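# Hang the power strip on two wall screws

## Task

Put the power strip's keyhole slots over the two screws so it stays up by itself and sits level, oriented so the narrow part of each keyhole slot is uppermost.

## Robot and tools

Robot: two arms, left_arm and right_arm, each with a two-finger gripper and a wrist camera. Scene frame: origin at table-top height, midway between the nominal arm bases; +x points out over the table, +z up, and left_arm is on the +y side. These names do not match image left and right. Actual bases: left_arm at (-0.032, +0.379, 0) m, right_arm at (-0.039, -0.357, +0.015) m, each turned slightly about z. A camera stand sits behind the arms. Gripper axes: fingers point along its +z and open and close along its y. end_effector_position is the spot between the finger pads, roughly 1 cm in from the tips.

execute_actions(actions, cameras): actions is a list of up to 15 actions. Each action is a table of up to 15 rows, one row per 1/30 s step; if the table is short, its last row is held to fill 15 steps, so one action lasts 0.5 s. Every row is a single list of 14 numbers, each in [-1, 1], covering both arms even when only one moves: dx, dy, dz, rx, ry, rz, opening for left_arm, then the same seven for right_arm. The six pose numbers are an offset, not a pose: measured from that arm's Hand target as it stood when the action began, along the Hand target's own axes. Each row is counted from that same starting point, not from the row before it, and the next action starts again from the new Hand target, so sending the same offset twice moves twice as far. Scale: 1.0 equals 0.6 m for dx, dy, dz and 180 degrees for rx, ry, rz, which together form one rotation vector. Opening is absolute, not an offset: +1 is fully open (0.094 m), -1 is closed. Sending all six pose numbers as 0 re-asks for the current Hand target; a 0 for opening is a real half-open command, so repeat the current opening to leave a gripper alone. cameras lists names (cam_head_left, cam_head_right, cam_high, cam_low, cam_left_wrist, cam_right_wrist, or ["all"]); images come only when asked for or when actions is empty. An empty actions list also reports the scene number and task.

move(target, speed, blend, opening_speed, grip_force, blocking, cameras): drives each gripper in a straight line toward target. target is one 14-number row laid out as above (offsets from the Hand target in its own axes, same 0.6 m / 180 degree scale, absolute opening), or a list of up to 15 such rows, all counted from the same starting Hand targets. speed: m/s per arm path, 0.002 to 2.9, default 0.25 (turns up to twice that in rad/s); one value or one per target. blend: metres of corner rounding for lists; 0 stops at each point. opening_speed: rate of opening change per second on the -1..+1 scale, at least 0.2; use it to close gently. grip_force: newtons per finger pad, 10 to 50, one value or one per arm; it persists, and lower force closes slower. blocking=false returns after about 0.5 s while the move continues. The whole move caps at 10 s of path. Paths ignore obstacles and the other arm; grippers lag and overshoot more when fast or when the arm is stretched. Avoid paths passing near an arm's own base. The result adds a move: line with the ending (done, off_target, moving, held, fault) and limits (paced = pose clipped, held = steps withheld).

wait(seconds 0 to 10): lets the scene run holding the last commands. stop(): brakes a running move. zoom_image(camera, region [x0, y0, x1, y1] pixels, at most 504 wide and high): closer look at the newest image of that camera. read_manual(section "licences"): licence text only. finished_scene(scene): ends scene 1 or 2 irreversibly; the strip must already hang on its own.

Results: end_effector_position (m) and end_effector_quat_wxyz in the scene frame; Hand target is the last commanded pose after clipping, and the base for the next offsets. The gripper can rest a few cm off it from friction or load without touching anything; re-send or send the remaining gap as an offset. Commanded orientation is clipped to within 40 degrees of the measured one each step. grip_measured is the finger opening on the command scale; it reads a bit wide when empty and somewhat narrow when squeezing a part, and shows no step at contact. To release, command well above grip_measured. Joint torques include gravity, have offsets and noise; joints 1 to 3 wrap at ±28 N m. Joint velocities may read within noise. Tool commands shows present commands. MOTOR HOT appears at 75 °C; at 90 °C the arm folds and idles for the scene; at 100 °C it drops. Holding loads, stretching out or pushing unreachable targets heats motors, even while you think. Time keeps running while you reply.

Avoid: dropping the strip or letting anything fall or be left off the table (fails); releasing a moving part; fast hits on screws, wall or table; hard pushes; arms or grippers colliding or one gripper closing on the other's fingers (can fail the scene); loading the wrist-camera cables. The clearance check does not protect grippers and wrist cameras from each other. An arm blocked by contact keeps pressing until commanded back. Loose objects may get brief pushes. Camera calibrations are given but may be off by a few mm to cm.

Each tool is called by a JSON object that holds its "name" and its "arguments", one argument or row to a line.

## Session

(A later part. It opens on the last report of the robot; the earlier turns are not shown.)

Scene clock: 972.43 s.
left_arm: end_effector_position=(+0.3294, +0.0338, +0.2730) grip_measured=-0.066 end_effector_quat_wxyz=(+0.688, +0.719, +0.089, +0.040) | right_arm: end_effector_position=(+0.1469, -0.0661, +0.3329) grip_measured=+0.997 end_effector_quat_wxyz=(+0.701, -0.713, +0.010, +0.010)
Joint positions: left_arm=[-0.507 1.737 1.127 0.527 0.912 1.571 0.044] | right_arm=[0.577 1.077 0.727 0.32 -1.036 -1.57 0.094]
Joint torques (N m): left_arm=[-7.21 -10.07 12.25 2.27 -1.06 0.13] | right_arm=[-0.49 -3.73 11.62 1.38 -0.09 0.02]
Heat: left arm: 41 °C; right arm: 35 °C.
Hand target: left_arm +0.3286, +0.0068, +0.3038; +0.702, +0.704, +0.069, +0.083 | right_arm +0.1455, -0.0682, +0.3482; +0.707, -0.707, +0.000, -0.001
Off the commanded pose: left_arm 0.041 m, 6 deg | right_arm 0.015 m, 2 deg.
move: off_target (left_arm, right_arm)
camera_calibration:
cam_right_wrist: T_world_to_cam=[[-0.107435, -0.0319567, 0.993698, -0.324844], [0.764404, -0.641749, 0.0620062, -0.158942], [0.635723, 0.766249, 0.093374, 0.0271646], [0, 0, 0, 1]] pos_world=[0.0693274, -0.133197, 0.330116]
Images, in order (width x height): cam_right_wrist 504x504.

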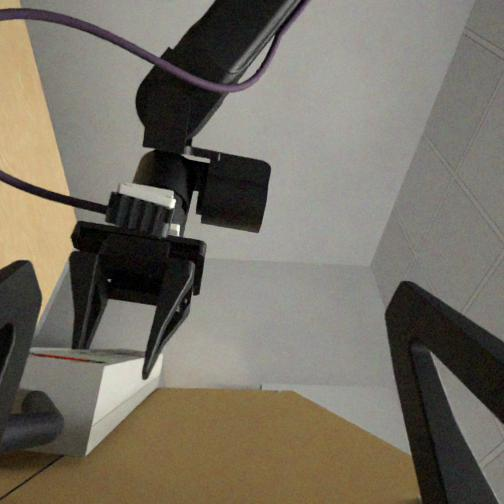

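{"name": "move", "arguments": {
  "target": [0,0.012,0,0,-0.01,0.03,-0.4,0,0,0,0,0,0,1],
  "speed": 0.05,
  "cameras": ["cam_right_wrist"]
}}

{"name": "zoom_image", "arguments": {
  "camera": "cam_right_wrist",
  "region": [0, 270, 200, 470]
}}

{"name": "move", "arguments": {
  "target": [0,0.01,0,0,-0.03,0.01,-0.4,0,0,0,0,0,0,1],
  "speed": 0.05,
  "cameras": ["cam_right_wrist"]
}}

{"name": "zoom_image", "arguments": {
  "camera": "cam_right_wrist",
  "region": [0, 270, 200, 470]
}}

Scene clock: 983.70 s.
left_arm: end_effector_position=(+0.3255, +0.0299, +0.2753) grip_measured=-0.066 end_effector_quat_wxyz=(+0.679, +0.730, +0.060, +0.053) | right_arm: end_effector_position=(+0.1469, -0.0661, +0.3329) grip_measured=+0.997 end_effector_quat_wxyz=(+0.701, -0.713, +0.010, +0.010)
Joint positions: left_arm=[-0.516 1.732 1.159 0.452 0.924 1.664 0.044] | right_arm=[0.577 1.077 0.727 0.32 -1.036 -1.57 0.094]
Joint torques (N m): left_arm=[-5.24 -9.09 12.67 2.65 -0.7 0.24] | right_arm=[-0.47 -3.73 11.6 1.38 -0.09 0.02]
Heat: left arm: 41 °C; right arm: 35 °C.
Hand target: left_arm +0.3285, +0.0068, +0.3109; +0.698, +0.708, +0.025, +0.105 | right_arm +0.1455, -0.0682, +0.3482; +0.707, -0.707, +0.000, -0.001
Off the commanded pose: left_arm 0.043 m, 8 deg | right_arm 0.015 m, 2 deg.
move: off_target (left_arm, right_arm)
camera_calibration:
cam_right_wrist: T_world_to_cam=[[-0.107435, -0.0319567, 0.993698, -0.324844], [0.764404, -0.641749, 0.0620062, -0.158942], [0.635723, 0.766249, 0.093374, 0.0271646], [0, 0, 0, 1]] pos_world=[0.0693274, -0.133197, 0.330116]
Images, in order (width x height): cam_right_wrist 504x504.

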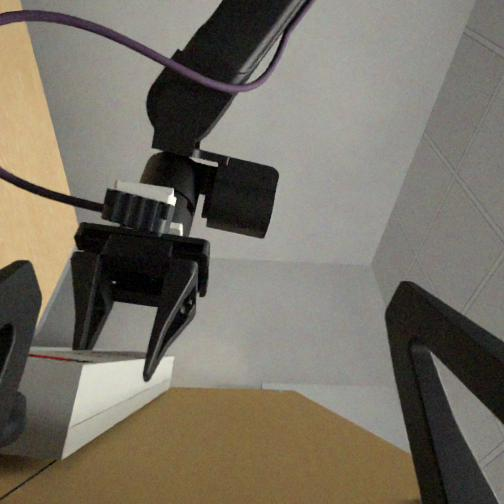

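Scaled by 2.520 from the camera's 504x504 image, which has a finer 720x720 frame.

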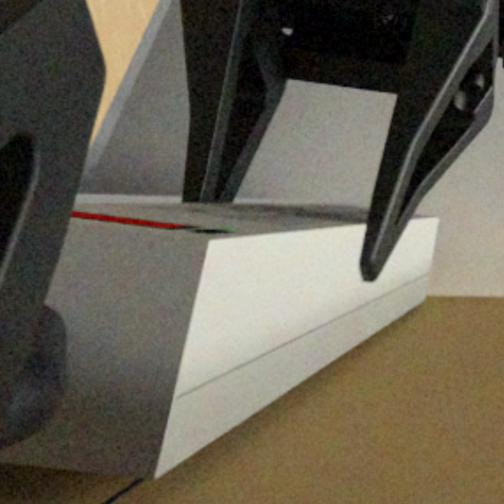

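Scene clock: 985.20 s.
left_arm: end_effector_position=(+0.3250, +0.0299, +0.2779) grip_measured=-0.066 end_effector_quat_wxyz=(+0.664, +0.745, +0.053, +0.031) | right_arm: end_effector_position=(+0.1469, -0.0661, +0.3329) grip_measured=+0.997 end_effector_quat_wxyz=(+0.701, -0.713, +0.010, +0.010)
Joint positions: left_arm=[-0.506 1.739 1.235 0.299 0.969 1.717 0.044] | right_arm=[0.577 1.077 0.727 0.32 -1.036 -1.57 0.094]
Joint torques (N m): left_arm=[-3.62 -7.28 13.67 3.34 0.13 0.28] | right_arm=[-0.47 -3.74 11.62 1.38 -0.09 0.02]
Heat: left arm: 42 °C; right arm: 35 °C.
Hand target: left_arm +0.3279, +0.0067, +0.3169; +0.697, +0.712, -0.019, +0.083 | right_arm +0.1455, -0.0682, +0.3482; +0.707, -0.707, +0.000, -0.001
Off the commanded pose: left_arm 0.046 m, 11 deg | right_arm 0.015 m, 2 deg.
move: off_target (left_arm, right_arm)
camera_calibration:
cam_right_wrist: T_world_to_cam=[[-0.107435, -0.0319567, 0.993698, -0.324844], [0.764404, -0.641749, 0.0620062, -0.158942], [0.635723, 0.766249, 0.093374, 0.0271646], [0, 0, 0, 1]] pos_world=[0.0693274, -0.133197, 0.330116]
Images, in order (width x height): cam_right_wrist 504x504.

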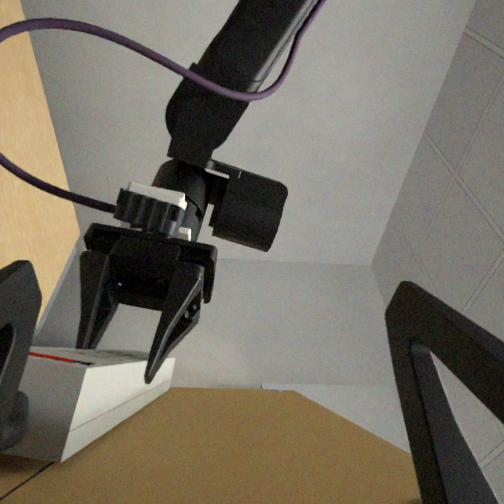

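Scaled by 2.520 from the camera's 504x504 image, which has a finer 720x720 frame.

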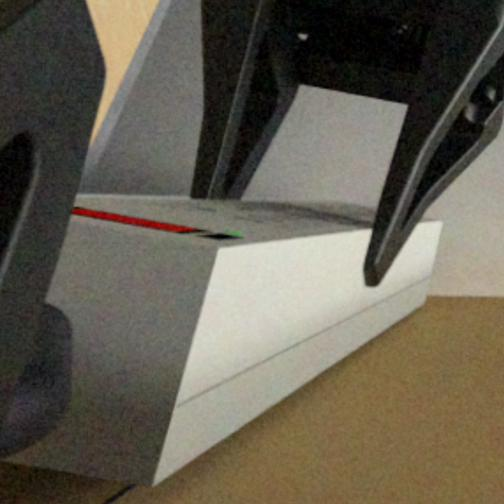

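{"name": "move", "arguments": {
  "target": [0,-0.03,-0.006,-0.015,0.0,-0.035,-0.4,0,0,0,0,0,0,1],
  "speed": 0.05,
  "cameras": ["cam_right_wrist"]
}}

{"name": "zoom_image", "arguments": {
  "camera": "cam_right_wrist",
  "region": [0, 270, 200, 470]
}}

{"name": "move", "arguments": {
  "target": [0,-0.02,-0.003,0,0,0,-0.4,0,0,0,0,0,0,1],
  "speed": 0.05,
  "cameras": ["cam_right_wrist"]
}}

{"name": "zoom_image", "arguments": {
  "camera": "cam_right_wrist",
  "region": [0, 270, 200, 470]
}}

Scene clock: 1005.33 s.
left_arm: end_effector_position=(+0.3258, +0.0282, +0.2781) grip_measured=-0.066 end_effector_quat_wxyz=(+0.693, +0.720, +0.036, +0.013) | right_arm: end_effector_position=(+0.1469, -0.0661, +0.3329) grip_measured=+0.997 end_effector_quat_wxyz=(+0.701, -0.713, +0.010, +0.009)
Joint positions: left_arm=[-0.494 1.791 1.206 0.507 1.039 1.607 0.044] | right_arm=[0.577 1.077 0.727 0.32 -1.036 -1.57 0.094]
Joint torques (N m): left_arm=[-3.73 -7.91 9.95 3.2 -0.49 -0.53] | right_arm=[-0.49 -3.73 11.6 1.38 -0.09 0.02]
Heat: left arm: 46 °C; right arm: 35 °C.
Hand target: left_arm +0.3301, +0.0108, +0.2990; +0.717, +0.696, +0.018, +0.044 | right_arm +0.1455, -0.0682, +0.3482; +0.707, -0.707, +0.000, -0.001
Off the commanded pose: left_arm 0.028 m, 6 deg | right_arm 0.015 m, 2 deg.
move: off_target (left_arm, right_arm)
camera_calibration:
cam_right_wrist: T_world_to_cam=[[-0.107859, -0.0319963, 0.993651, -0.324804], [0.764409, -0.641713, 0.0623119, -0.159039], [0.635645, 0.766277, 0.0936731, 0.0270751], [0, 0, 0, 1]] pos_world=[0.0693276, -0.133197, 0.330115]
Images, in order (width x height): cam_right_wrist 504x504.

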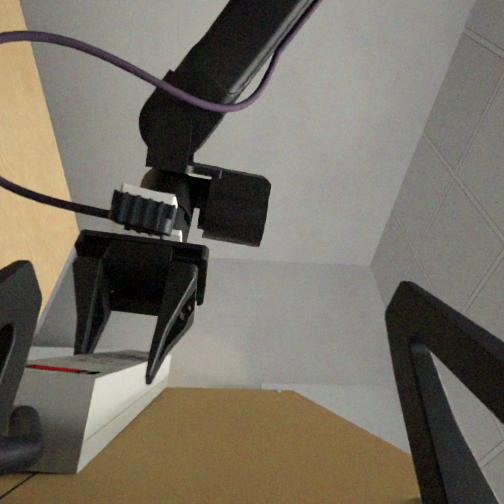

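Scaled by 2.520 from the camera's 504x504 image, which has a finer 720x720 frame.

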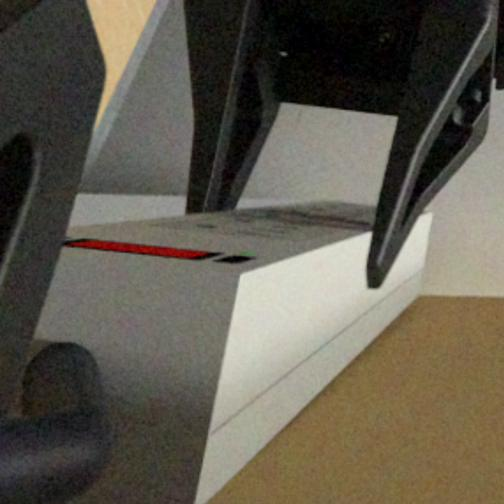

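Scene clock: 1006.37 s.
left_arm: end_effector_position=(+0.3260, +0.0280, +0.2767) grip_measured=-0.066 end_effector_quat_wxyz=(+0.702, +0.712, +0.027, +0.019) | right_arm: end_effector_position=(+0.1469, -0.0661, +0.3329) grip_measured=+0.997 end_effector_quat_wxyz=(+0.701, -0.713, +0.010, +0.009)
Joint positions: left_arm=[-0.494 1.806 1.184 0.593 1.044 1.584 0.044] | right_arm=[0.577 1.077 0.727 0.32 -1.036 -1.57 0.094]
Joint torques (N m): left_arm=[-3.55 -7.46 9.07 2.8 -0.59 -0.28] | right_arm=[-0.49 -3.73 11.62 1.38 -0.09 0.02]
Heat: left arm: 46 °C; right arm: 35 °C.
Hand target: left_arm +0.3304, +0.0123, +0.2872; +0.717, +0.696, +0.018, +0.044 | right_arm +0.1455, -0.0682, +0.3482; +0.707, -0.707, +0.000, -0.001
Off the commanded pose: left_arm 0.019 m, 4 deg | right_arm 0.015 m, 2 deg.
move: off_target (left_arm, right_arm)
camera_calibration:
cam_right_wrist: T_world_to_cam=[[-0.107859, -0.0319963, 0.993651, -0.324804], [0.764409, -0.641713, 0.0623119, -0.159039], [0.635645, 0.766277, 0.0936731, 0.0270751], [0, 0, 0, 1]] pos_world=[0.0693276, -0.133197, 0.330115]
Images, in order (width x height): cam_right_wrist 504x504.

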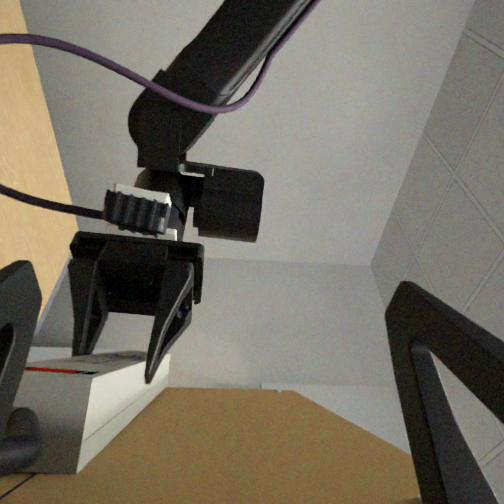

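Scaled by 2.520 from the camera's 504x504 image, which has a finer 720x720 frame.

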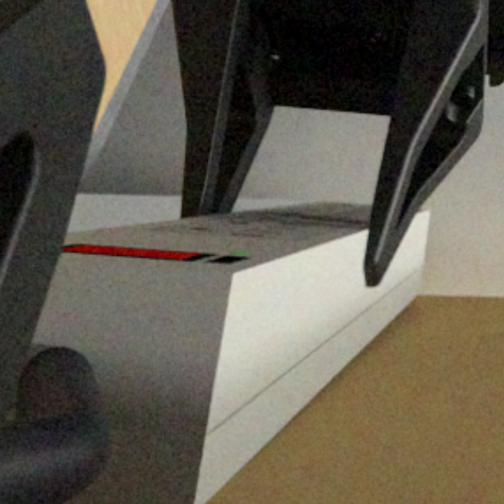

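{"name": "move", "arguments": {
  "target": [0,-0.02,-0.005,0,0,0,-0.4,0,0,0,0,0,0,1],
  "speed": 0.05
}}

{"name": "move", "arguments": {
  "target": [0,-0.025,-0.005,0,0,0,-0.4,0,0,0,0,0,0,1],
  "speed": 0.05,
  "cameras": ["cam_right_wrist"]
}}

{"name": "move", "arguments": {
  "target": [0,-0.025,-0.003,0,0,0,-0.4,0,0,0,0,0,0,1],
  "speed": 0.05,
  "cameras": ["cam_right_wrist","cam_head_left"]
}}

Scene clock: 1015.87 s.
left_arm: end_effector_position=(+0.3262, +0.0280, +0.2751) grip_measured=-0.066 end_effector_quat_wxyz=(+0.710, +0.703, +0.020, +0.026) | right_arm: end_effector_position=(+0.1469, -0.0661, +0.3329) grip_measured=+0.997 end_effector_quat_wxyz=(+0.701, -0.713, +0.010, +0.009)
Joint positions: left_arm=[-0.494 1.82 1.162 0.677 1.044 1.563 0.044] | right_arm=[0.577 1.077 0.727 0.32 -1.036 -1.57 0.094]
Joint torques (N m): left_arm=[-2.88 -7.04 8.28 2.46 -0.57 -0.03] | right_arm=[-0.47 -3.73 11.62 1.38 -0.09 0.02]
Heat: left arm: 45 °C; right arm: 35 °C.
Hand target: left_arm +0.3306, +0.0149, +0.2750; +0.717, +0.696, +0.018, +0.044 | right_arm +0.1455, -0.0682, +0.3482; +0.707, -0.707, +0.000, -0.001
Off the commanded pose: left_arm 0.014 m, 2 deg | right_arm 0.015 m, 2 deg.
move: off_target (left_arm, right_arm)

Scene clock: 1016.83 s.
left_arm: end_effector_position=(+0.3270, +0.0252, +0.2731) grip_measured=-0.066 end_effector_quat_wxyz=(+0.719, +0.693, +0.009, +0.041) | right_arm: end_effector_position=(+0.1469, -0.0661, +0.3328) grip_measured=+0.997 end_effector_quat_wxyz=(+0.701, -0.713, +0.010, +0.010)
Joint positions: left_arm=[-0.5 1.843 1.143 0.776 1.031 1.55 0.044] | right_arm=[0.577 1.077 0.727 0.319 -1.036 -1.57 0.094]
Joint torques (N m): left_arm=[-1.57 -7.3 6.43 2.02 -0.37 0.12] | right_arm=[-0.47 -3.73 11.62 1.38 -0.09 0.02]
Heat: left arm: 45 °C; right arm: 35 °C.
Hand target: left_arm +0.3309, +0.0175, +0.2599; +0.717, +0.696, +0.018, +0.044 | right_arm +0.1455, -0.0682, +0.3482; +0.707, -0.707, +0.000, -0.001
Off the commanded pose: left_arm 0.016 m, 1 deg | right_arm 0.016 m, 2 deg.
move: off_target (left_arm, right_arm)
camera_calibration:
cam_right_wrist: T_world_to_cam=[[-0.107521, -0.0317517, 0.993696, -0.324711], [0.764388, -0.641749, 0.0622032, -0.159], [0.635728, 0.766257, 0.0932722, 0.0272082], [0, 0, 0, 1]] pos_world=[0.0693274, -0.133197, 0.330016]
Images, in order (width x height): cam_right_wrist 504x504.

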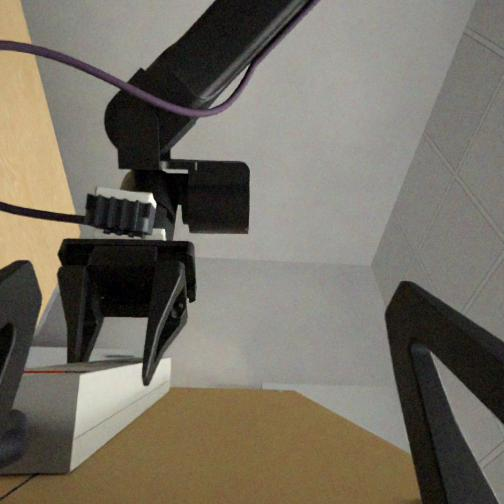

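Scene clock: 1017.73 s.
left_arm: end_effector_position=(+0.3264, +0.0258, +0.2722) grip_measured=-0.066 end_effector_quat_wxyz=(+0.729, +0.683, -0.004, +0.055) | right_arm: end_effector_position=(+0.1469, -0.0661, +0.3328) grip_measured=+0.997 end_effector_quat_wxyz=(+0.701, -0.713, +0.010, +0.010)
Joint positions: left_arm=[-0.5 1.861 1.121 0.873 1.03 1.539 0.044] | right_arm=[0.577 1.077 0.727 0.319 -1.036 -1.57 0.094]
Joint torques (N m): left_arm=[-1.11 -6.43 5.49 1.6 -0.41 0.17] | right_arm=[-0.49 -3.73 11.62 1.38 -0.09 0.02]
Heat: left arm: 45 °C; right arm: 35 °C.
Hand target: left_arm +0.3313, +0.0188, +0.2448; +0.717, +0.696, +0.018, +0.044 | right_arm +0.1455, -0.0682, +0.3482; +0.707, -0.707, +0.000, -0.001
Off the commanded pose: left_arm 0.029 m, 4 deg | right_arm 0.016 m, 2 deg.
move: off_target (left_arm, right_arm)
camera_calibration:
cam_right_wrist: T_world_to_cam=[[-0.107521, -0.0317517, 0.993696, -0.324711], [0.764388, -0.641749, 0.0622032, -0.159], [0.635728, 0.766257, 0.0932722, 0.0272082], [0, 0, 0, 1]] pos_world=[0.0693274, -0.133197, 0.330016]
Images, in order (width x height): cam_head_left 504x504, cam_right_wrist 504x504.

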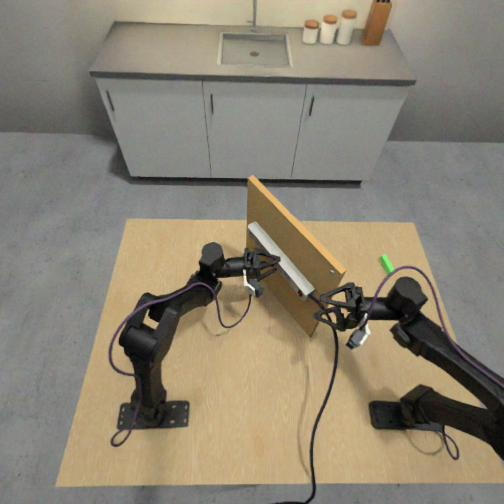

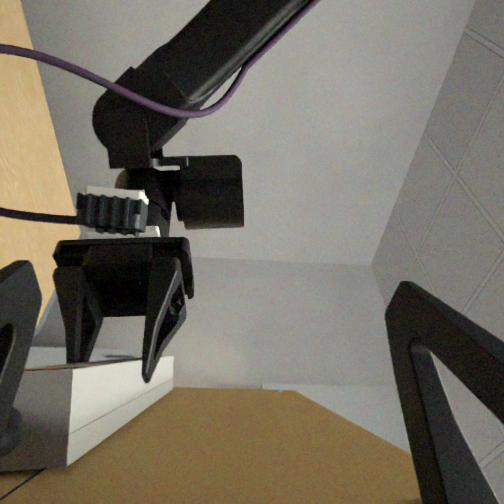

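{"name": "move", "arguments": {
  "target": [0,0,0,0.035,0,-0.03,-0.4,0,0,0,0,0,0,1],
  "speed": 0.05
}}

{"name": "move", "arguments": {
  "target": [0,-0.015,-0.003,0.0,0,0,-0.4,0,0,0,0,0,0,1],
  "speed": 0.05,
  "cameras": ["cam_right_wrist","cam_head_left"]
}}

{"name": "zoom_image", "arguments": {
  "camera": "cam_right_wrist",
  "region": [0, 270, 200, 470]
}}

{"name": "zoom_image", "arguments": {
  "camera": "cam_head_left",
  "region": [220, 200, 340, 320]
}}

Scene clock: 1029.30 s.
left_arm: end_effector_position=(+0.3272, +0.0249, +0.2729) grip_measured=-0.066 end_effector_quat_wxyz=(+0.709, +0.704, +0.008, +0.039) | right_arm: end_effector_position=(+0.1469, -0.0661, +0.3328) grip_measured=+0.997 end_effector_quat_wxyz=(+0.701, -0.713, +0.010, +0.010)
Joint positions: left_arm=[-0.5 1.831 1.165 0.685 1.036 1.598 0.044] | right_arm=[0.577 1.077 0.727 0.319 -1.036 -1.57 0.094]
Joint torques (N m): left_arm=[-1.44 -8.32 6.87 0.47 -0.38 0.2] | right_arm=[-0.47 -3.73 11.6 1.38 -0.09 0.02]
Heat: left arm: 43 °C; right arm: 35 °C.
Hand target: left_arm +0.3313, +0.0189, +0.2448; +0.679, +0.732, +0.053, +0.009 | right_arm +0.1455, -0.0682, +0.3482; +0.707, -0.707, +0.000, -0.001
Off the commanded pose: left_arm 0.029 m, 8 deg | right_arm 0.016 m, 2 deg.
move: off_target (left_arm, right_arm)

Scene clock: 1030.00 s.
left_arm: end_effector_position=(+0.3272, +0.0249, +0.2729) grip_measured=-0.066 end_effector_quat_wxyz=(+0.709, +0.704, +0.007, +0.040) | right_arm: end_effector_position=(+0.1469, -0.0661, +0.3328) grip_measured=+0.997 end_effector_quat_wxyz=(+0.701, -0.713, +0.010, +0.010)
Joint positions: left_arm=[-0.5 1.831 1.165 0.685 1.036 1.6 0.044] | right_arm=[0.577 1.077 0.727 0.319 -1.036 -1.57 0.094]
Joint torques (N m): left_arm=[-1.16 -8.09 5.05 0.66 -0.38 0.29] | right_arm=[-0.47 -3.73 11.62 1.38 -0.09 0.02]
Heat: left arm: 42 °C; right arm: 35 °C.
Hand target: left_arm +0.3305, +0.0212, +0.2359; +0.679, +0.732, +0.054, +0.009 | right_arm +0.1455, -0.0682, +0.3482; +0.707, -0.707, +0.000, -0.001
Off the commanded pose: left_arm 0.037 m, 8 deg | right_arm 0.016 m, 2 deg.
move: off_target (left_arm, right_arm)
camera_calibration:
cam_right_wrist: T_world_to_cam=[[-0.107521, -0.0317517, 0.993696, -0.324711], [0.764388, -0.641749, 0.0622032, -0.159], [0.635728, 0.766257, 0.0932722, 0.0272082], [0, 0, 0, 1]] pos_world=[0.0693274, -0.133197, 0.330016]
Images, in order (width x height): cam_head_left 504x504, cam_right_wrist 504x504.

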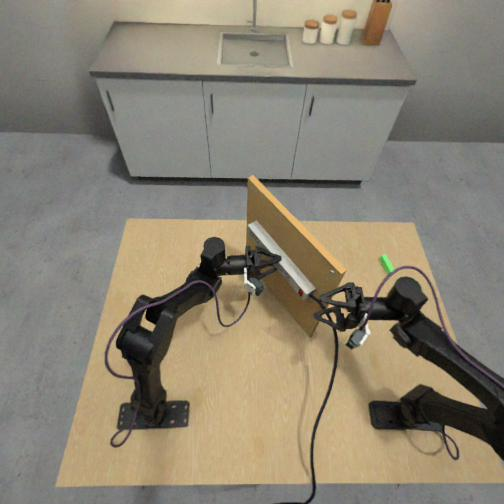

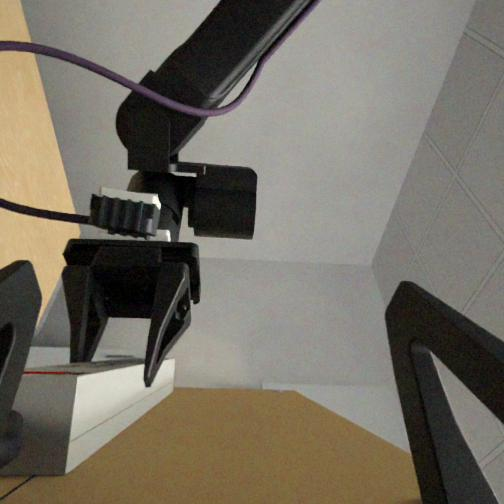

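Scaled by 2.520 from the camera's 504x504 image, which has a finer 720x720 frame.

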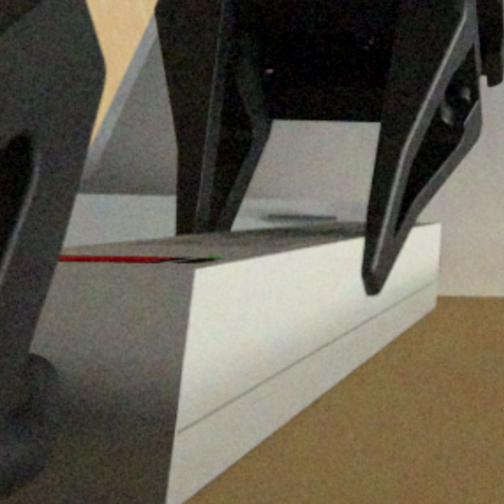

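Scaled by 4.200 from the camera's 504x504 image, which has a finer 720x720 frame.

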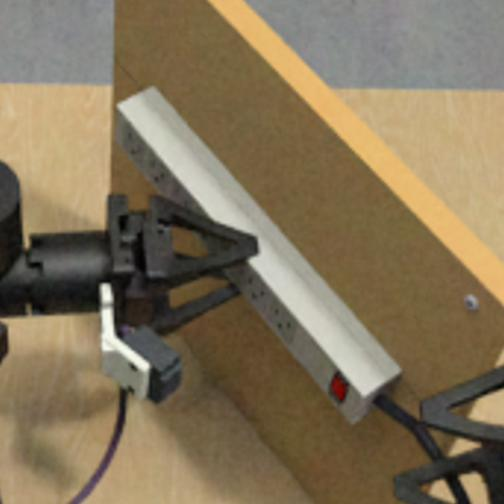

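{"name": "move", "arguments": {
  "target": [0,0,-0.003,0,0,-0.035,-0.4,0,0,0,0,0,0,1],
  "speed": 0.05
}}

{"name": "move", "arguments": {
  "target": [0,-0.01,-0.003,0.0,0,-0.02,-0.4,0,0,0,0,0,0,1],
  "speed": 0.05,
  "cameras": ["cam_right_wrist","cam_head_left"]
}}

{"name": "zoom_image", "arguments": {
  "camera": "cam_right_wrist",
  "region": [0, 304, 200, 504]
}}

{"name": "zoom_image", "arguments": {
  "camera": "cam_head_left",
  "region": [220, 200, 340, 320]
}}

Scene clock: 1039.83 s.
left_arm: end_effector_position=(+0.3273, +0.0252, +0.2719) grip_measured=-0.066 end_effector_quat_wxyz=(+0.710, +0.703, +0.024, +0.026) | right_arm: end_effector_position=(+0.1469, -0.0661, +0.3328) grip_measured=+0.997 end_effector_quat_wxyz=(+0.701, -0.713, +0.010, +0.010)
Joint positions: left_arm=[-0.5 1.831 1.162 0.688 1.034 1.557 0.044] | right_arm=[0.577 1.077 0.727 0.319 -1.036 -1.57 0.094]
Joint torques (N m): left_arm=[-0.83 -8.13 4.96 0.7 -0.36 -0.48] | right_arm=[-0.47 -3.73 11.6 1.38 -0.09 0.02]
Heat: left arm: 40 °C; right arm: 35 °C.
Hand target: left_arm +0.3304, +0.0230, +0.2361; +0.678, +0.728, +0.094, -0.028 | right_arm +0.1455, -0.0682, +0.3482; +0.707, -0.707, +0.000, -0.001
Off the commanded pose: left_arm 0.036 m, 11 deg | right_arm 0.016 m, 2 deg.
move: off_target (left_arm, right_arm)

Scene clock: 1040.73 s.
left_arm: end_effector_position=(+0.3279, +0.0269, +0.2626) grip_measured=-0.067 end_effector_quat_wxyz=(+0.706, +0.706, +0.044, +0.015) | right_arm: end_effector_position=(+0.1469, -0.0661, +0.3328) grip_measured=+0.997 end_effector_quat_wxyz=(+0.701, -0.713, +0.010, +0.010)
Joint positions: left_arm=[-0.498 1.831 1.137 0.69 1.02 1.533 0.044] | right_arm=[0.577 1.077 0.727 0.319 -1.036 -1.57 0.094]
Joint torques (N m): left_arm=[-0.32 -7.8 5.37 0.84 -0.15 -0.89] | right_arm=[-0.47 -3.73 11.62 1.38 -0.09 0.02]
Heat: left arm: 40 °C; right arm: 35 °C.
Hand target: left_arm +0.3291, +0.0252, +0.2305; +0.677, +0.725, +0.116, -0.050 | right_arm +0.1455, -0.0682, +0.3482; +0.707, -0.707, +0.000, -0.001
Off the commanded pose: left_arm 0.032 m, 12 deg | right_arm 0.016 m, 2 deg.
move: off_target (left_arm, right_arm)
camera_calibration:
cam_right_wrist: T_world_to_cam=[[-0.107521, -0.0317517, 0.993696, -0.324711], [0.764388, -0.641749, 0.0622032, -0.159], [0.635728, 0.766257, 0.0932722, 0.0272082], [0, 0, 0, 1]] pos_world=[0.0693274, -0.133197, 0.330016]
Images, in order (width x height): cam_head_left 504x504, cam_right_wrist 504x504.

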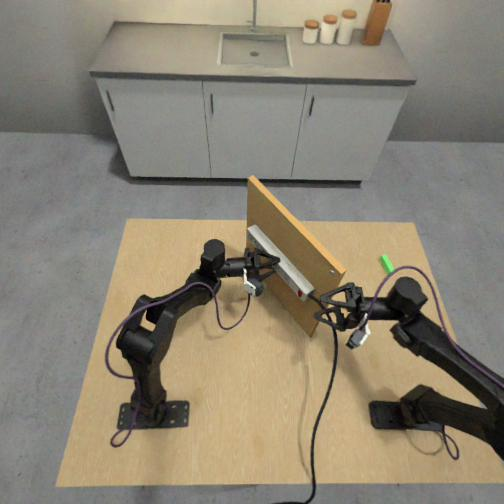

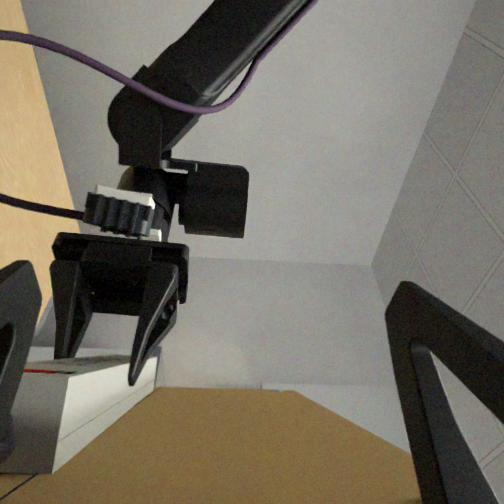

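Scaled by 2.520 from the camera's 504x504 image, which has a finer 720x720 frame.

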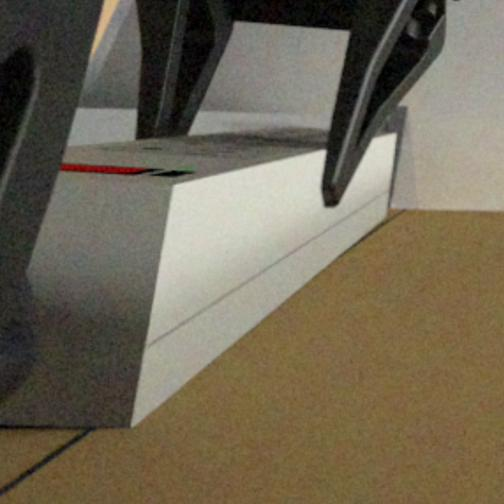

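Scaled by 4.200 from the camera's 504x504 image, which has a finer 720x720 frame.

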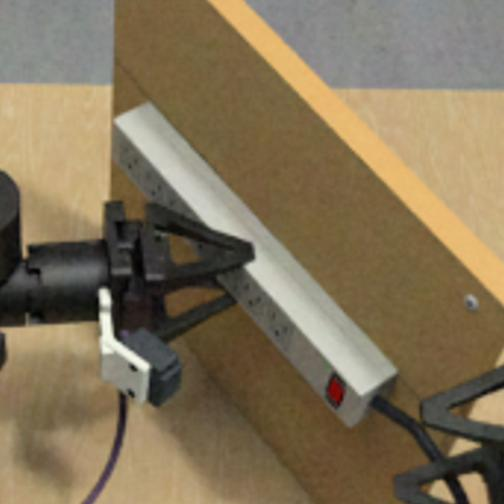

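{"name": "move", "arguments": {
  "target": [0,-0.006,-0.003,-0.01,0,0.05,-0.4,0,0,0,0,0,0,1],
  "speed": 0.05,
  "cameras": ["cam_right_wrist"]
}}

{"name": "move", "arguments": {
  "target": [0,-0.015,-0.003,0,0,0.01,-0.4,0,0,0,0,0,0,1],
  "speed": 0.05,
  "cameras": ["cam_right_wrist","cam_head_left"]
}}

{"name": "zoom_image", "arguments": {
  "camera": "cam_right_wrist",
  "region": [0, 304, 200, 504]
}}

{"name": "zoom_image", "arguments": {
  "camera": "cam_head_left",
  "region": [220, 200, 340, 320]
}}

Scene clock: 1055.87 s.
left_arm: end_effector_position=(+0.3289, +0.0282, +0.2604) grip_measured=-0.067 end_effector_quat_wxyz=(+0.709, +0.703, +0.035, +0.039) | right_arm: end_effector_position=(+0.1469, -0.0661, +0.3328) grip_measured=+0.997 end_effector_quat_wxyz=(+0.701, -0.713, +0.010, +0.010)
Joint positions: left_arm=[-0.499 1.831 1.113 0.733 0.999 1.564 0.044] | right_arm=[0.577 1.077 0.727 0.319 -1.036 -1.57 0.094]
Joint torques (N m): left_arm=[-0.24 -6.76 4.66 1.35 0.12 0.06] | right_arm=[-0.47 -3.73 11.62 1.38 -0.09 0.02]
Heat: left arm: 39 °C; right arm: 35 °C.
Hand target: left_arm +0.3282, +0.0271, +0.2271; +0.690, +0.721, +0.060, +0.006 | right_arm +0.1455, -0.0682, +0.3482; +0.707, -0.707, +0.000, -0.001
Off the commanded pose: left_arm 0.033 m, 6 deg | right_arm 0.016 m, 2 deg.
move: off_target (left_arm, right_arm)
camera_calibration:
cam_right_wrist: T_world_to_cam=[[-0.107521, -0.0317517, 0.993696, -0.324711], [0.764388, -0.641749, 0.0622032, -0.159], [0.635728, 0.766257, 0.0932722, 0.0272082], [0, 0, 0, 1]] pos_world=[0.0693274, -0.133197, 0.330016]
Images, in order (width x height): cam_right_wrist 504x504.

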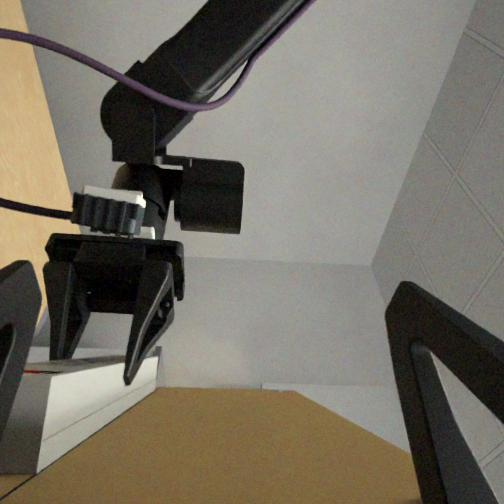

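Scene clock: 1056.77 s.
left_arm: end_effector_position=(+0.3291, +0.0283, +0.2594) grip_measured=-0.067 end_effector_quat_wxyz=(+0.715, +0.697, +0.028, +0.051) | right_arm: end_effector_position=(+0.1469, -0.0661, +0.3328) grip_measured=+0.997 end_effector_quat_wxyz=(+0.701, -0.713, +0.010, +0.010)
Joint positions: left_arm=[-0.5 1.841 1.097 0.792 0.992 1.562 0.044] | right_arm=[0.577 1.077 0.727 0.319 -1.036 -1.57 0.094]
Joint torques (N m): left_arm=[0.38 -6.69 3.88 1.22 0.23 0.38] | right_arm=[-0.49 -3.73 11.62 1.38 -0.09 0.02]
Heat: left arm: 39 °C; right arm: 35 °C.
Hand target: left_arm +0.3273, +0.0294, +0.2182; +0.690, +0.722, +0.049, +0.016 | right_arm +0.1455, -0.0682, +0.3482; +0.707, -0.707, +0.000, -0.001
Off the commanded pose: left_arm 0.041 m, 6 deg | right_arm 0.016 m, 2 deg.
move: off_target (left_arm, right_arm)
camera_calibration:
cam_right_wrist: T_world_to_cam=[[-0.107521, -0.0317517, 0.993696, -0.324711], [0.764388, -0.641749, 0.0622032, -0.159], [0.635728, 0.766257, 0.0932722, 0.0272082], [0, 0, 0, 1]] pos_world=[0.0693274, -0.133197, 0.330016]
Images, in order (width x height): cam_head_left 504x504, cam_right_wrist 504x504.

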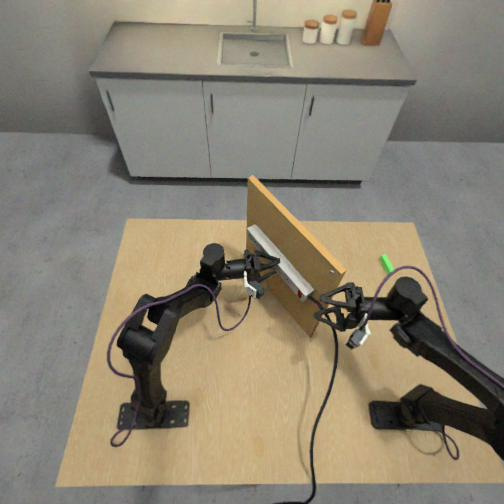

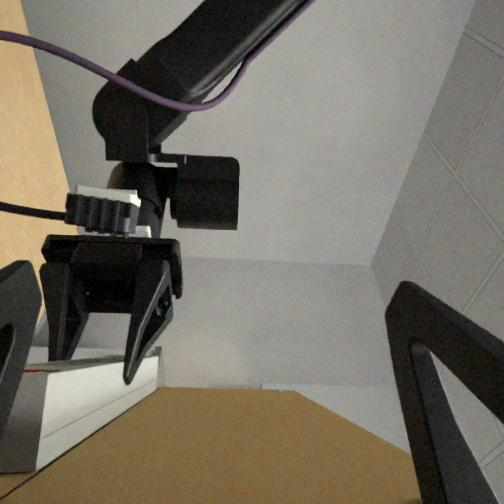

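Scaled by 2.520 from the camera's 504x504 image, which has a finer 720x720 frame.

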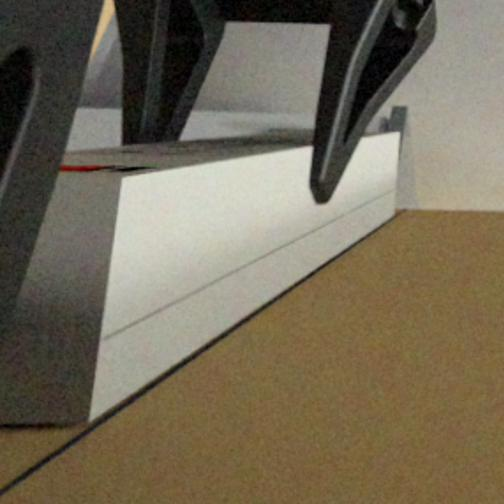

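Scaled by 4.200 from the camera's 504x504 image, which has a finer 720x720 frame.

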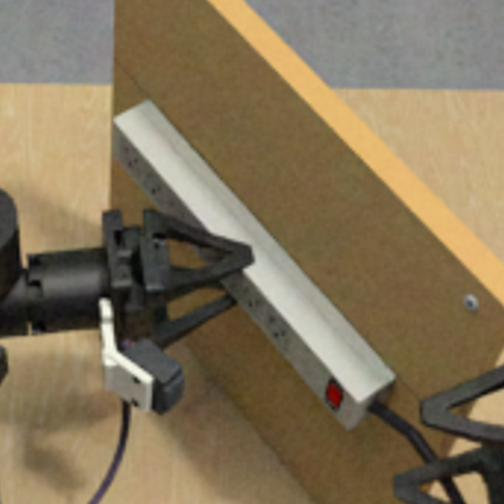

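{"name": "move", "arguments": {
  "target": [0,0.07,-0.006,0,0,0.01,-0.4,0,0,0,0,0,0,1],
  "speed": 0.05,
  "cameras": ["cam_right_wrist"]
}}

{"name": "zoom_image", "arguments": {
  "camera": "cam_right_wrist",
  "region": [0, 304, 200, 504]
}}

Scene clock: 1065.50 s.
left_arm: end_effector_position=(+0.3294, +0.0282, +0.2616) grip_measured=-0.067 end_effector_quat_wxyz=(+0.700, +0.712, +0.029, +0.037) | right_arm: end_effector_position=(+0.1469, -0.0661, +0.3328) grip_measured=+0.997 end_effector_quat_wxyz=(+0.701, -0.713, +0.010, +0.010)
Joint positions: left_arm=[-0.496 1.823 1.144 0.648 1.014 1.609 0.044] | right_arm=[0.577 1.077 0.727 0.319 -1.036 -1.57 0.094]
Joint torques (N m): left_arm=[0.64 -10.86 7.68 1.11 0.09 0.19] | right_arm=[-0.47 -3.73 11.62 1.38 -0.09 0.02]
Heat: left arm: 38 °C; right arm: 35 °C.
Hand target: left_arm +0.3289, +0.0311, +0.2603; +0.690, +0.723, +0.037, +0.027 | right_arm +0.1455, -0.0682, +0.3482; +0.707, -0.707, +0.000, -0.001
Off the commanded pose: left_arm 0.003 m, 2 deg | right_arm 0.016 m, 2 deg.
move: off_target (right_arm)
camera_calibration:
cam_right_wrist: T_world_to_cam=[[-0.107521, -0.0317517, 0.993696, -0.324711], [0.764388, -0.641749, 0.0622032, -0.159], [0.635728, 0.766257, 0.0932722, 0.0272082], [0, 0, 0, 1]] pos_world=[0.0693274, -0.133197, 0.330016]
Images, in order (width x height): cam_right_wrist 504x504.

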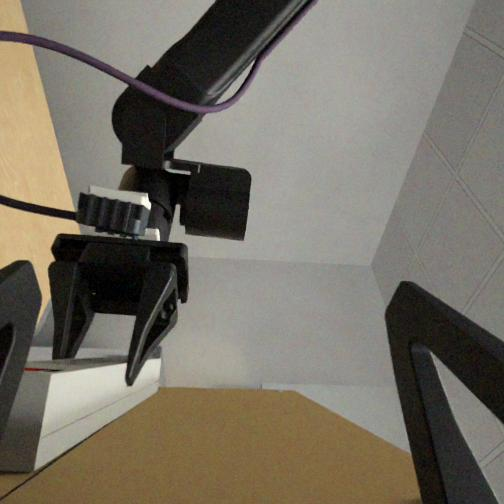

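Scaled by 2.520 from the camera's 504x504 image, which has a finer 720x720 frame.

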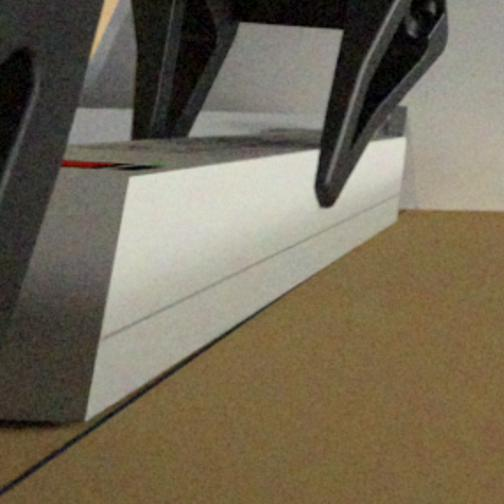

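{"name": "move", "arguments": {
  "target": [0,0,-0.025,0,0,0,-0.4,0,0,0,0,0,0,1],
  "speed": 0.05,
  "cameras": ["cam_right_wrist"]
}}

{"name": "zoom_image", "arguments": {
  "camera": "cam_right_wrist",
  "region": [0, 304, 200, 504]
}}

Scene clock: 1071.37 s.
left_arm: end_effector_position=(+0.3289, +0.0295, +0.2621) grip_measured=-0.067 end_effector_quat_wxyz=(+0.699, +0.714, +0.029, +0.036) | right_arm: end_effector_position=(+0.1469, -0.0661, +0.3328) grip_measured=+0.997 end_effector_quat_wxyz=(+0.701, -0.713, +0.010, +0.010)
Joint positions: left_arm=[-0.493 1.817 1.144 0.633 1.017 1.616 0.044] | right_arm=[0.577 1.077 0.727 0.319 -1.036 -1.57 0.094]
Joint torques (N m): left_arm=[3.7 -12.86 5.3 1.16 0.46 0.22] | right_arm=[-0.47 -3.74 11.62 1.38 -0.09 0.02]
Heat: left arm: 38 °C; right arm: 35 °C.
Hand target: left_arm +0.3276, +0.0461, +0.2608; +0.689, +0.723, +0.037, +0.027 | right_arm +0.1455, -0.0682, +0.3482; +0.707, -0.707, +0.000, -0.001
Off the commanded pose: left_arm 0.017 m, 2 deg | right_arm 0.016 m, 2 deg.
move: off_target (left_arm, right_arm)
camera_calibration:
cam_right_wrist: T_world_to_cam=[[-0.107521, -0.0317517, 0.993696, -0.324711], [0.764388, -0.641749, 0.0622032, -0.159], [0.635728, 0.766257, 0.0932722, 0.0272082], [0, 0, 0, 1]] pos_world=[0.0693274, -0.133197, 0.330016]
Images, in order (width x height): cam_right_wrist 504x504.

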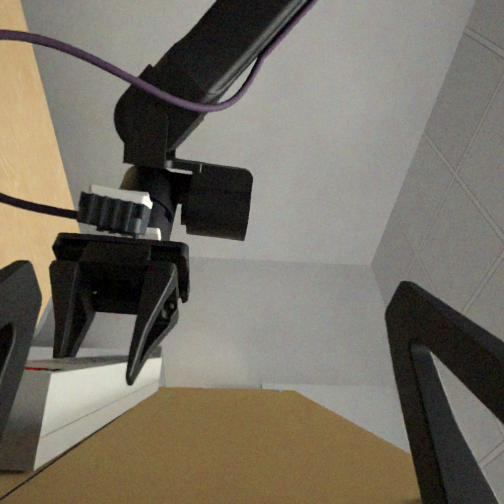

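Scaled by 2.520 from the camera's 504x504 image, which has a finer 720x720 frame.

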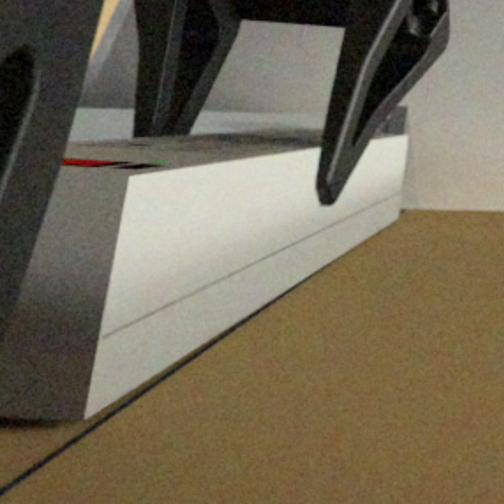

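Held. Hooked. Release the pull partly, then open.

{"name": "move", "arguments": {
  "target": [0,0.008,0.018,0,0,0,-0.4,0,0,0,0,0,0,1],
  "speed": 0.05
}}

{"name": "move", "arguments": {
  "target": [0,0,0,0,0,0,0.7,0,0,0,0,0,0,1],
  "opening_speed": 0.4,
  "cameras": ["cam_right_wrist","cam_head_left"]
}}

{"name": "zoom_image", "arguments": {
  "camera": "cam_right_wrist",
  "region": [0, 304, 200, 504]
}}

Scene clock: 1081.27 s.
left_arm: end_effector_position=(+0.3292, +0.0291, +0.2621) grip_measured=-0.067 end_effector_quat_wxyz=(+0.697, +0.715, +0.030, +0.034) | right_arm: end_effector_position=(+0.1469, -0.0661, +0.3328) grip_measured=+0.997 end_effector_quat_wxyz=(+0.701, -0.713, +0.010, +0.010)
Joint positions: left_arm=[-0.494 1.817 1.15 0.618 1.018 1.619 0.044] | right_arm=[0.577 1.077 0.727 0.319 -1.036 -1.57 0.094]
Joint torques (N m): left_arm=[1.26 -11.64 7.75 1.13 0.18 0.08] | right_arm=[-0.49 -3.73 11.62 1.38 -0.09 0.02]
Heat: left arm: 37 °C; right arm: 35 °C.
Hand target: left_arm +0.3286, +0.0351, +0.2652; +0.690, +0.723, +0.037, +0.027 | right_arm +0.1455, -0.0682, +0.3482; +0.707, -0.707, +0.000, -0.001
Off the commanded pose: left_arm 0.007 m, 2 deg | right_arm 0.016 m, 2 deg.
move: off_target (right_arm)

Scene clock: 1084.23 s.
left_arm: end_effector_position=(+0.3304, +0.0317, +0.2535) grip_measured=+0.698 end_effector_quat_wxyz=(+0.688, +0.724, +0.042, +0.024) | right_arm: end_effector_position=(+0.1469, -0.0661, +0.3328) grip_measured=+0.997 end_effector_quat_wxyz=(+0.701, -0.713, +0.010, +0.010)
Joint positions: left_arm=[-0.487 1.817 1.15 0.565 1.021 1.634 0.08] | right_arm=[0.577 1.077 0.727 0.319 -1.036 -1.57 0.094]
Joint torques (N m): left_arm=[0.76 -11.93 8.24 1.62 0.17 0.01] | right_arm=[-0.47 -3.73 11.6 1.38 -0.09 0.02]
Heat: left arm: 37 °C; right arm: 35 °C.
Hand target: left_arm +0.3287, +0.0351, +0.2652; +0.690, +0.723, +0.037, +0.027 | right_arm +0.1455, -0.0682, +0.3482; +0.707, -0.707, +0.000, -0.001
Off the commanded pose: left_arm 0.012 m, 1 deg | right_arm 0.016 m, 2 deg.
move: off_target (left_arm, right_arm)
camera_calibration:
cam_right_wrist: T_world_to_cam=[[-0.107521, -0.0317517, 0.993696, -0.324711], [0.764388, -0.641749, 0.0622032, -0.159], [0.635728, 0.766257, 0.0932722, 0.0272082], [0, 0, 0, 1]] pos_world=[0.0693274, -0.133197, 0.330016]
Images, in order (width x height): cam_head_left 504x504, cam_right_wrist 504x504.

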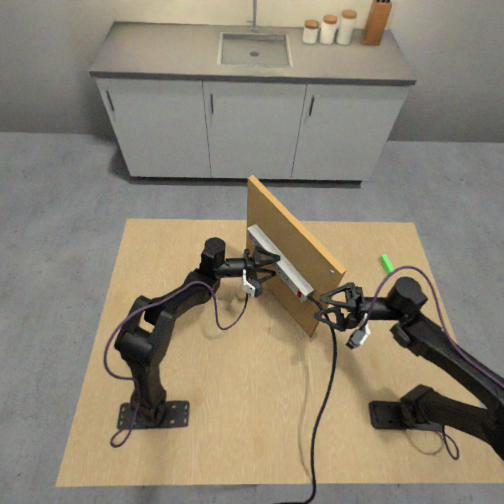

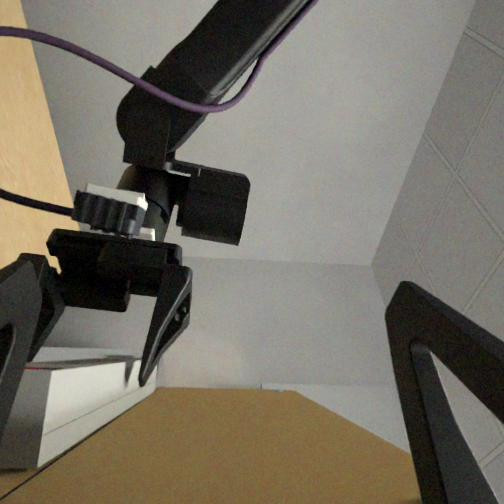

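Scaled by 2.520 from the camera's 504x504 image, which has a finer 720x720 frame.

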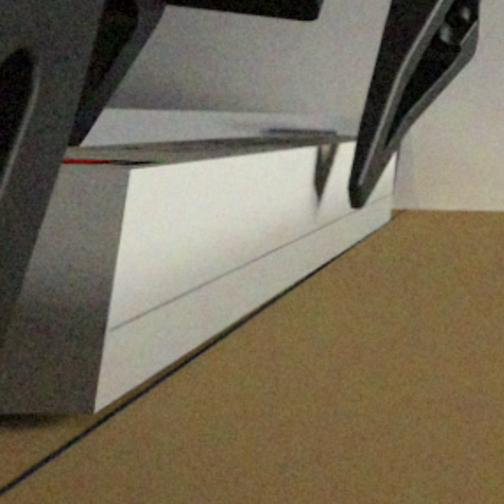

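Released and holding. Retreat.

{"name": "move", "arguments": {
  "target": [
    [0,0.012,0,0,0,0,0.8,0,0,0,0,0,0,1],
    [0,0.012,-0.22,0,0,0,0.8,0,0,0,0,0,0,1]
  ],
  "speed": 0.1,
  "cameras": ["cam_right_wrist","cam_head_left"]
}}

{"name": "zoom_image", "arguments": {
  "camera": "cam_right_wrist",
  "region": [0, 304, 200, 504]
}}

{"name": "zoom_image", "arguments": {
  "camera": "cam_head_left",
  "region": [220, 200, 340, 320]
}}

Scene clock: 1096.33 s.
left_arm: end_effector_position=(+0.3265, +0.1652, +0.2712) grip_measured=+0.798 end_effector_quat_wxyz=(+0.688, +0.723, +0.045, +0.034) | right_arm: end_effector_position=(+0.1469, -0.0661, +0.3328) grip_measured=+0.997 end_effector_quat_wxyz=(+0.701, -0.713, +0.010, +0.010)
Joint positions: left_arm=[-0.137 1.625 1.037 0.361 1.349 1.781 0.084] | right_arm=[0.577 1.077 0.727 0.319 -1.036 -1.57 0.094]
Joint torques (N m): left_arm=[0.18 -10.86 6.63 1.37 0.41 -0.01] | right_arm=[-0.47 -3.73 11.62 1.38 -0.09 0.02]
Heat: left arm: 38 °C; right arm: 35 °C.
Hand target: left_arm +0.3168, +0.1661, +0.2788; +0.690, +0.723, +0.037, +0.027 | right_arm +0.1455, -0.0682, +0.3482; +0.707, -0.707, +0.000, -0.001
Off the commanded pose: left_arm 0.012 m, 1 deg | right_arm 0.016 m, 2 deg.
move: off_target (left_arm, right_arm)
camera_calibration:
cam_right_wrist: T_world_to_cam=[[-0.107521, -0.0317517, 0.993696, -0.324711], [0.764388, -0.641749, 0.0622032, -0.159], [0.635728, 0.766257, 0.0932722, 0.0272082], [0, 0, 0, 1]] pos_world=[0.0693274, -0.133197, 0.330016]
Images, in order (width x height): cam_head_left 504x504, cam_right_wrist 504x504.

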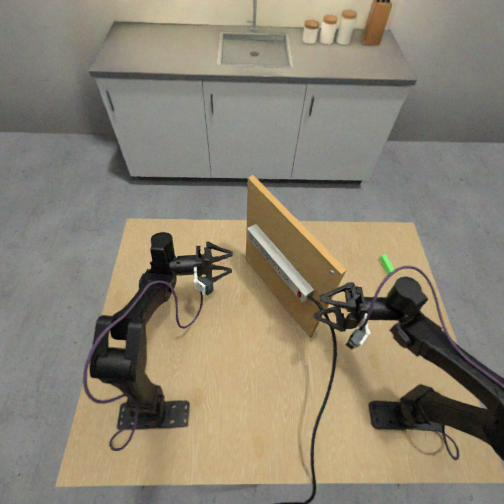

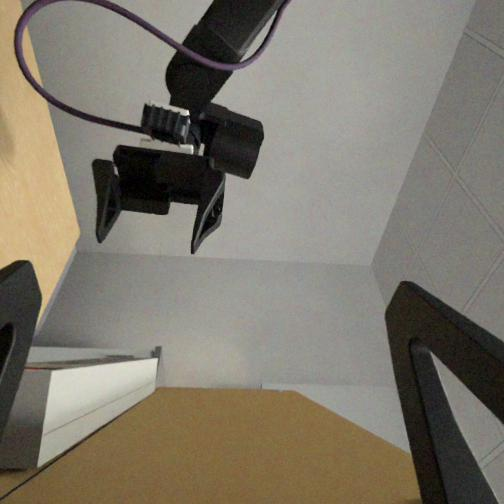

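Scaled by 2.520 from the camera's 504x504 image, which has a finer 720x720 frame.

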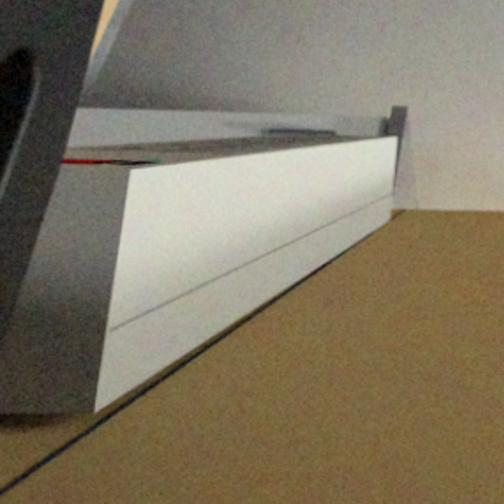

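Scaled by 4.200 from the camera's 504x504 image, which has a finer 720x720 frame.

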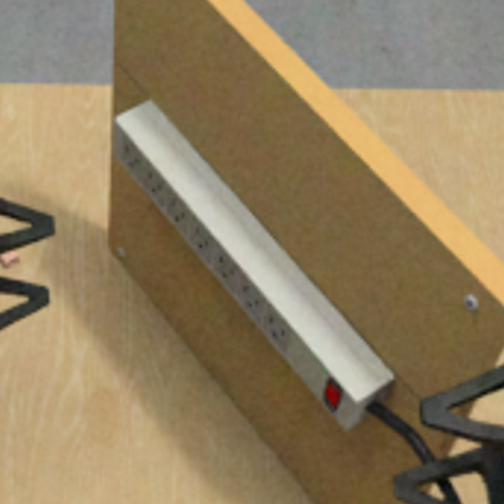

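{"name": "finished_scene", "arguments": {
  "scene": 2
}}

The scene is finished: the task was done.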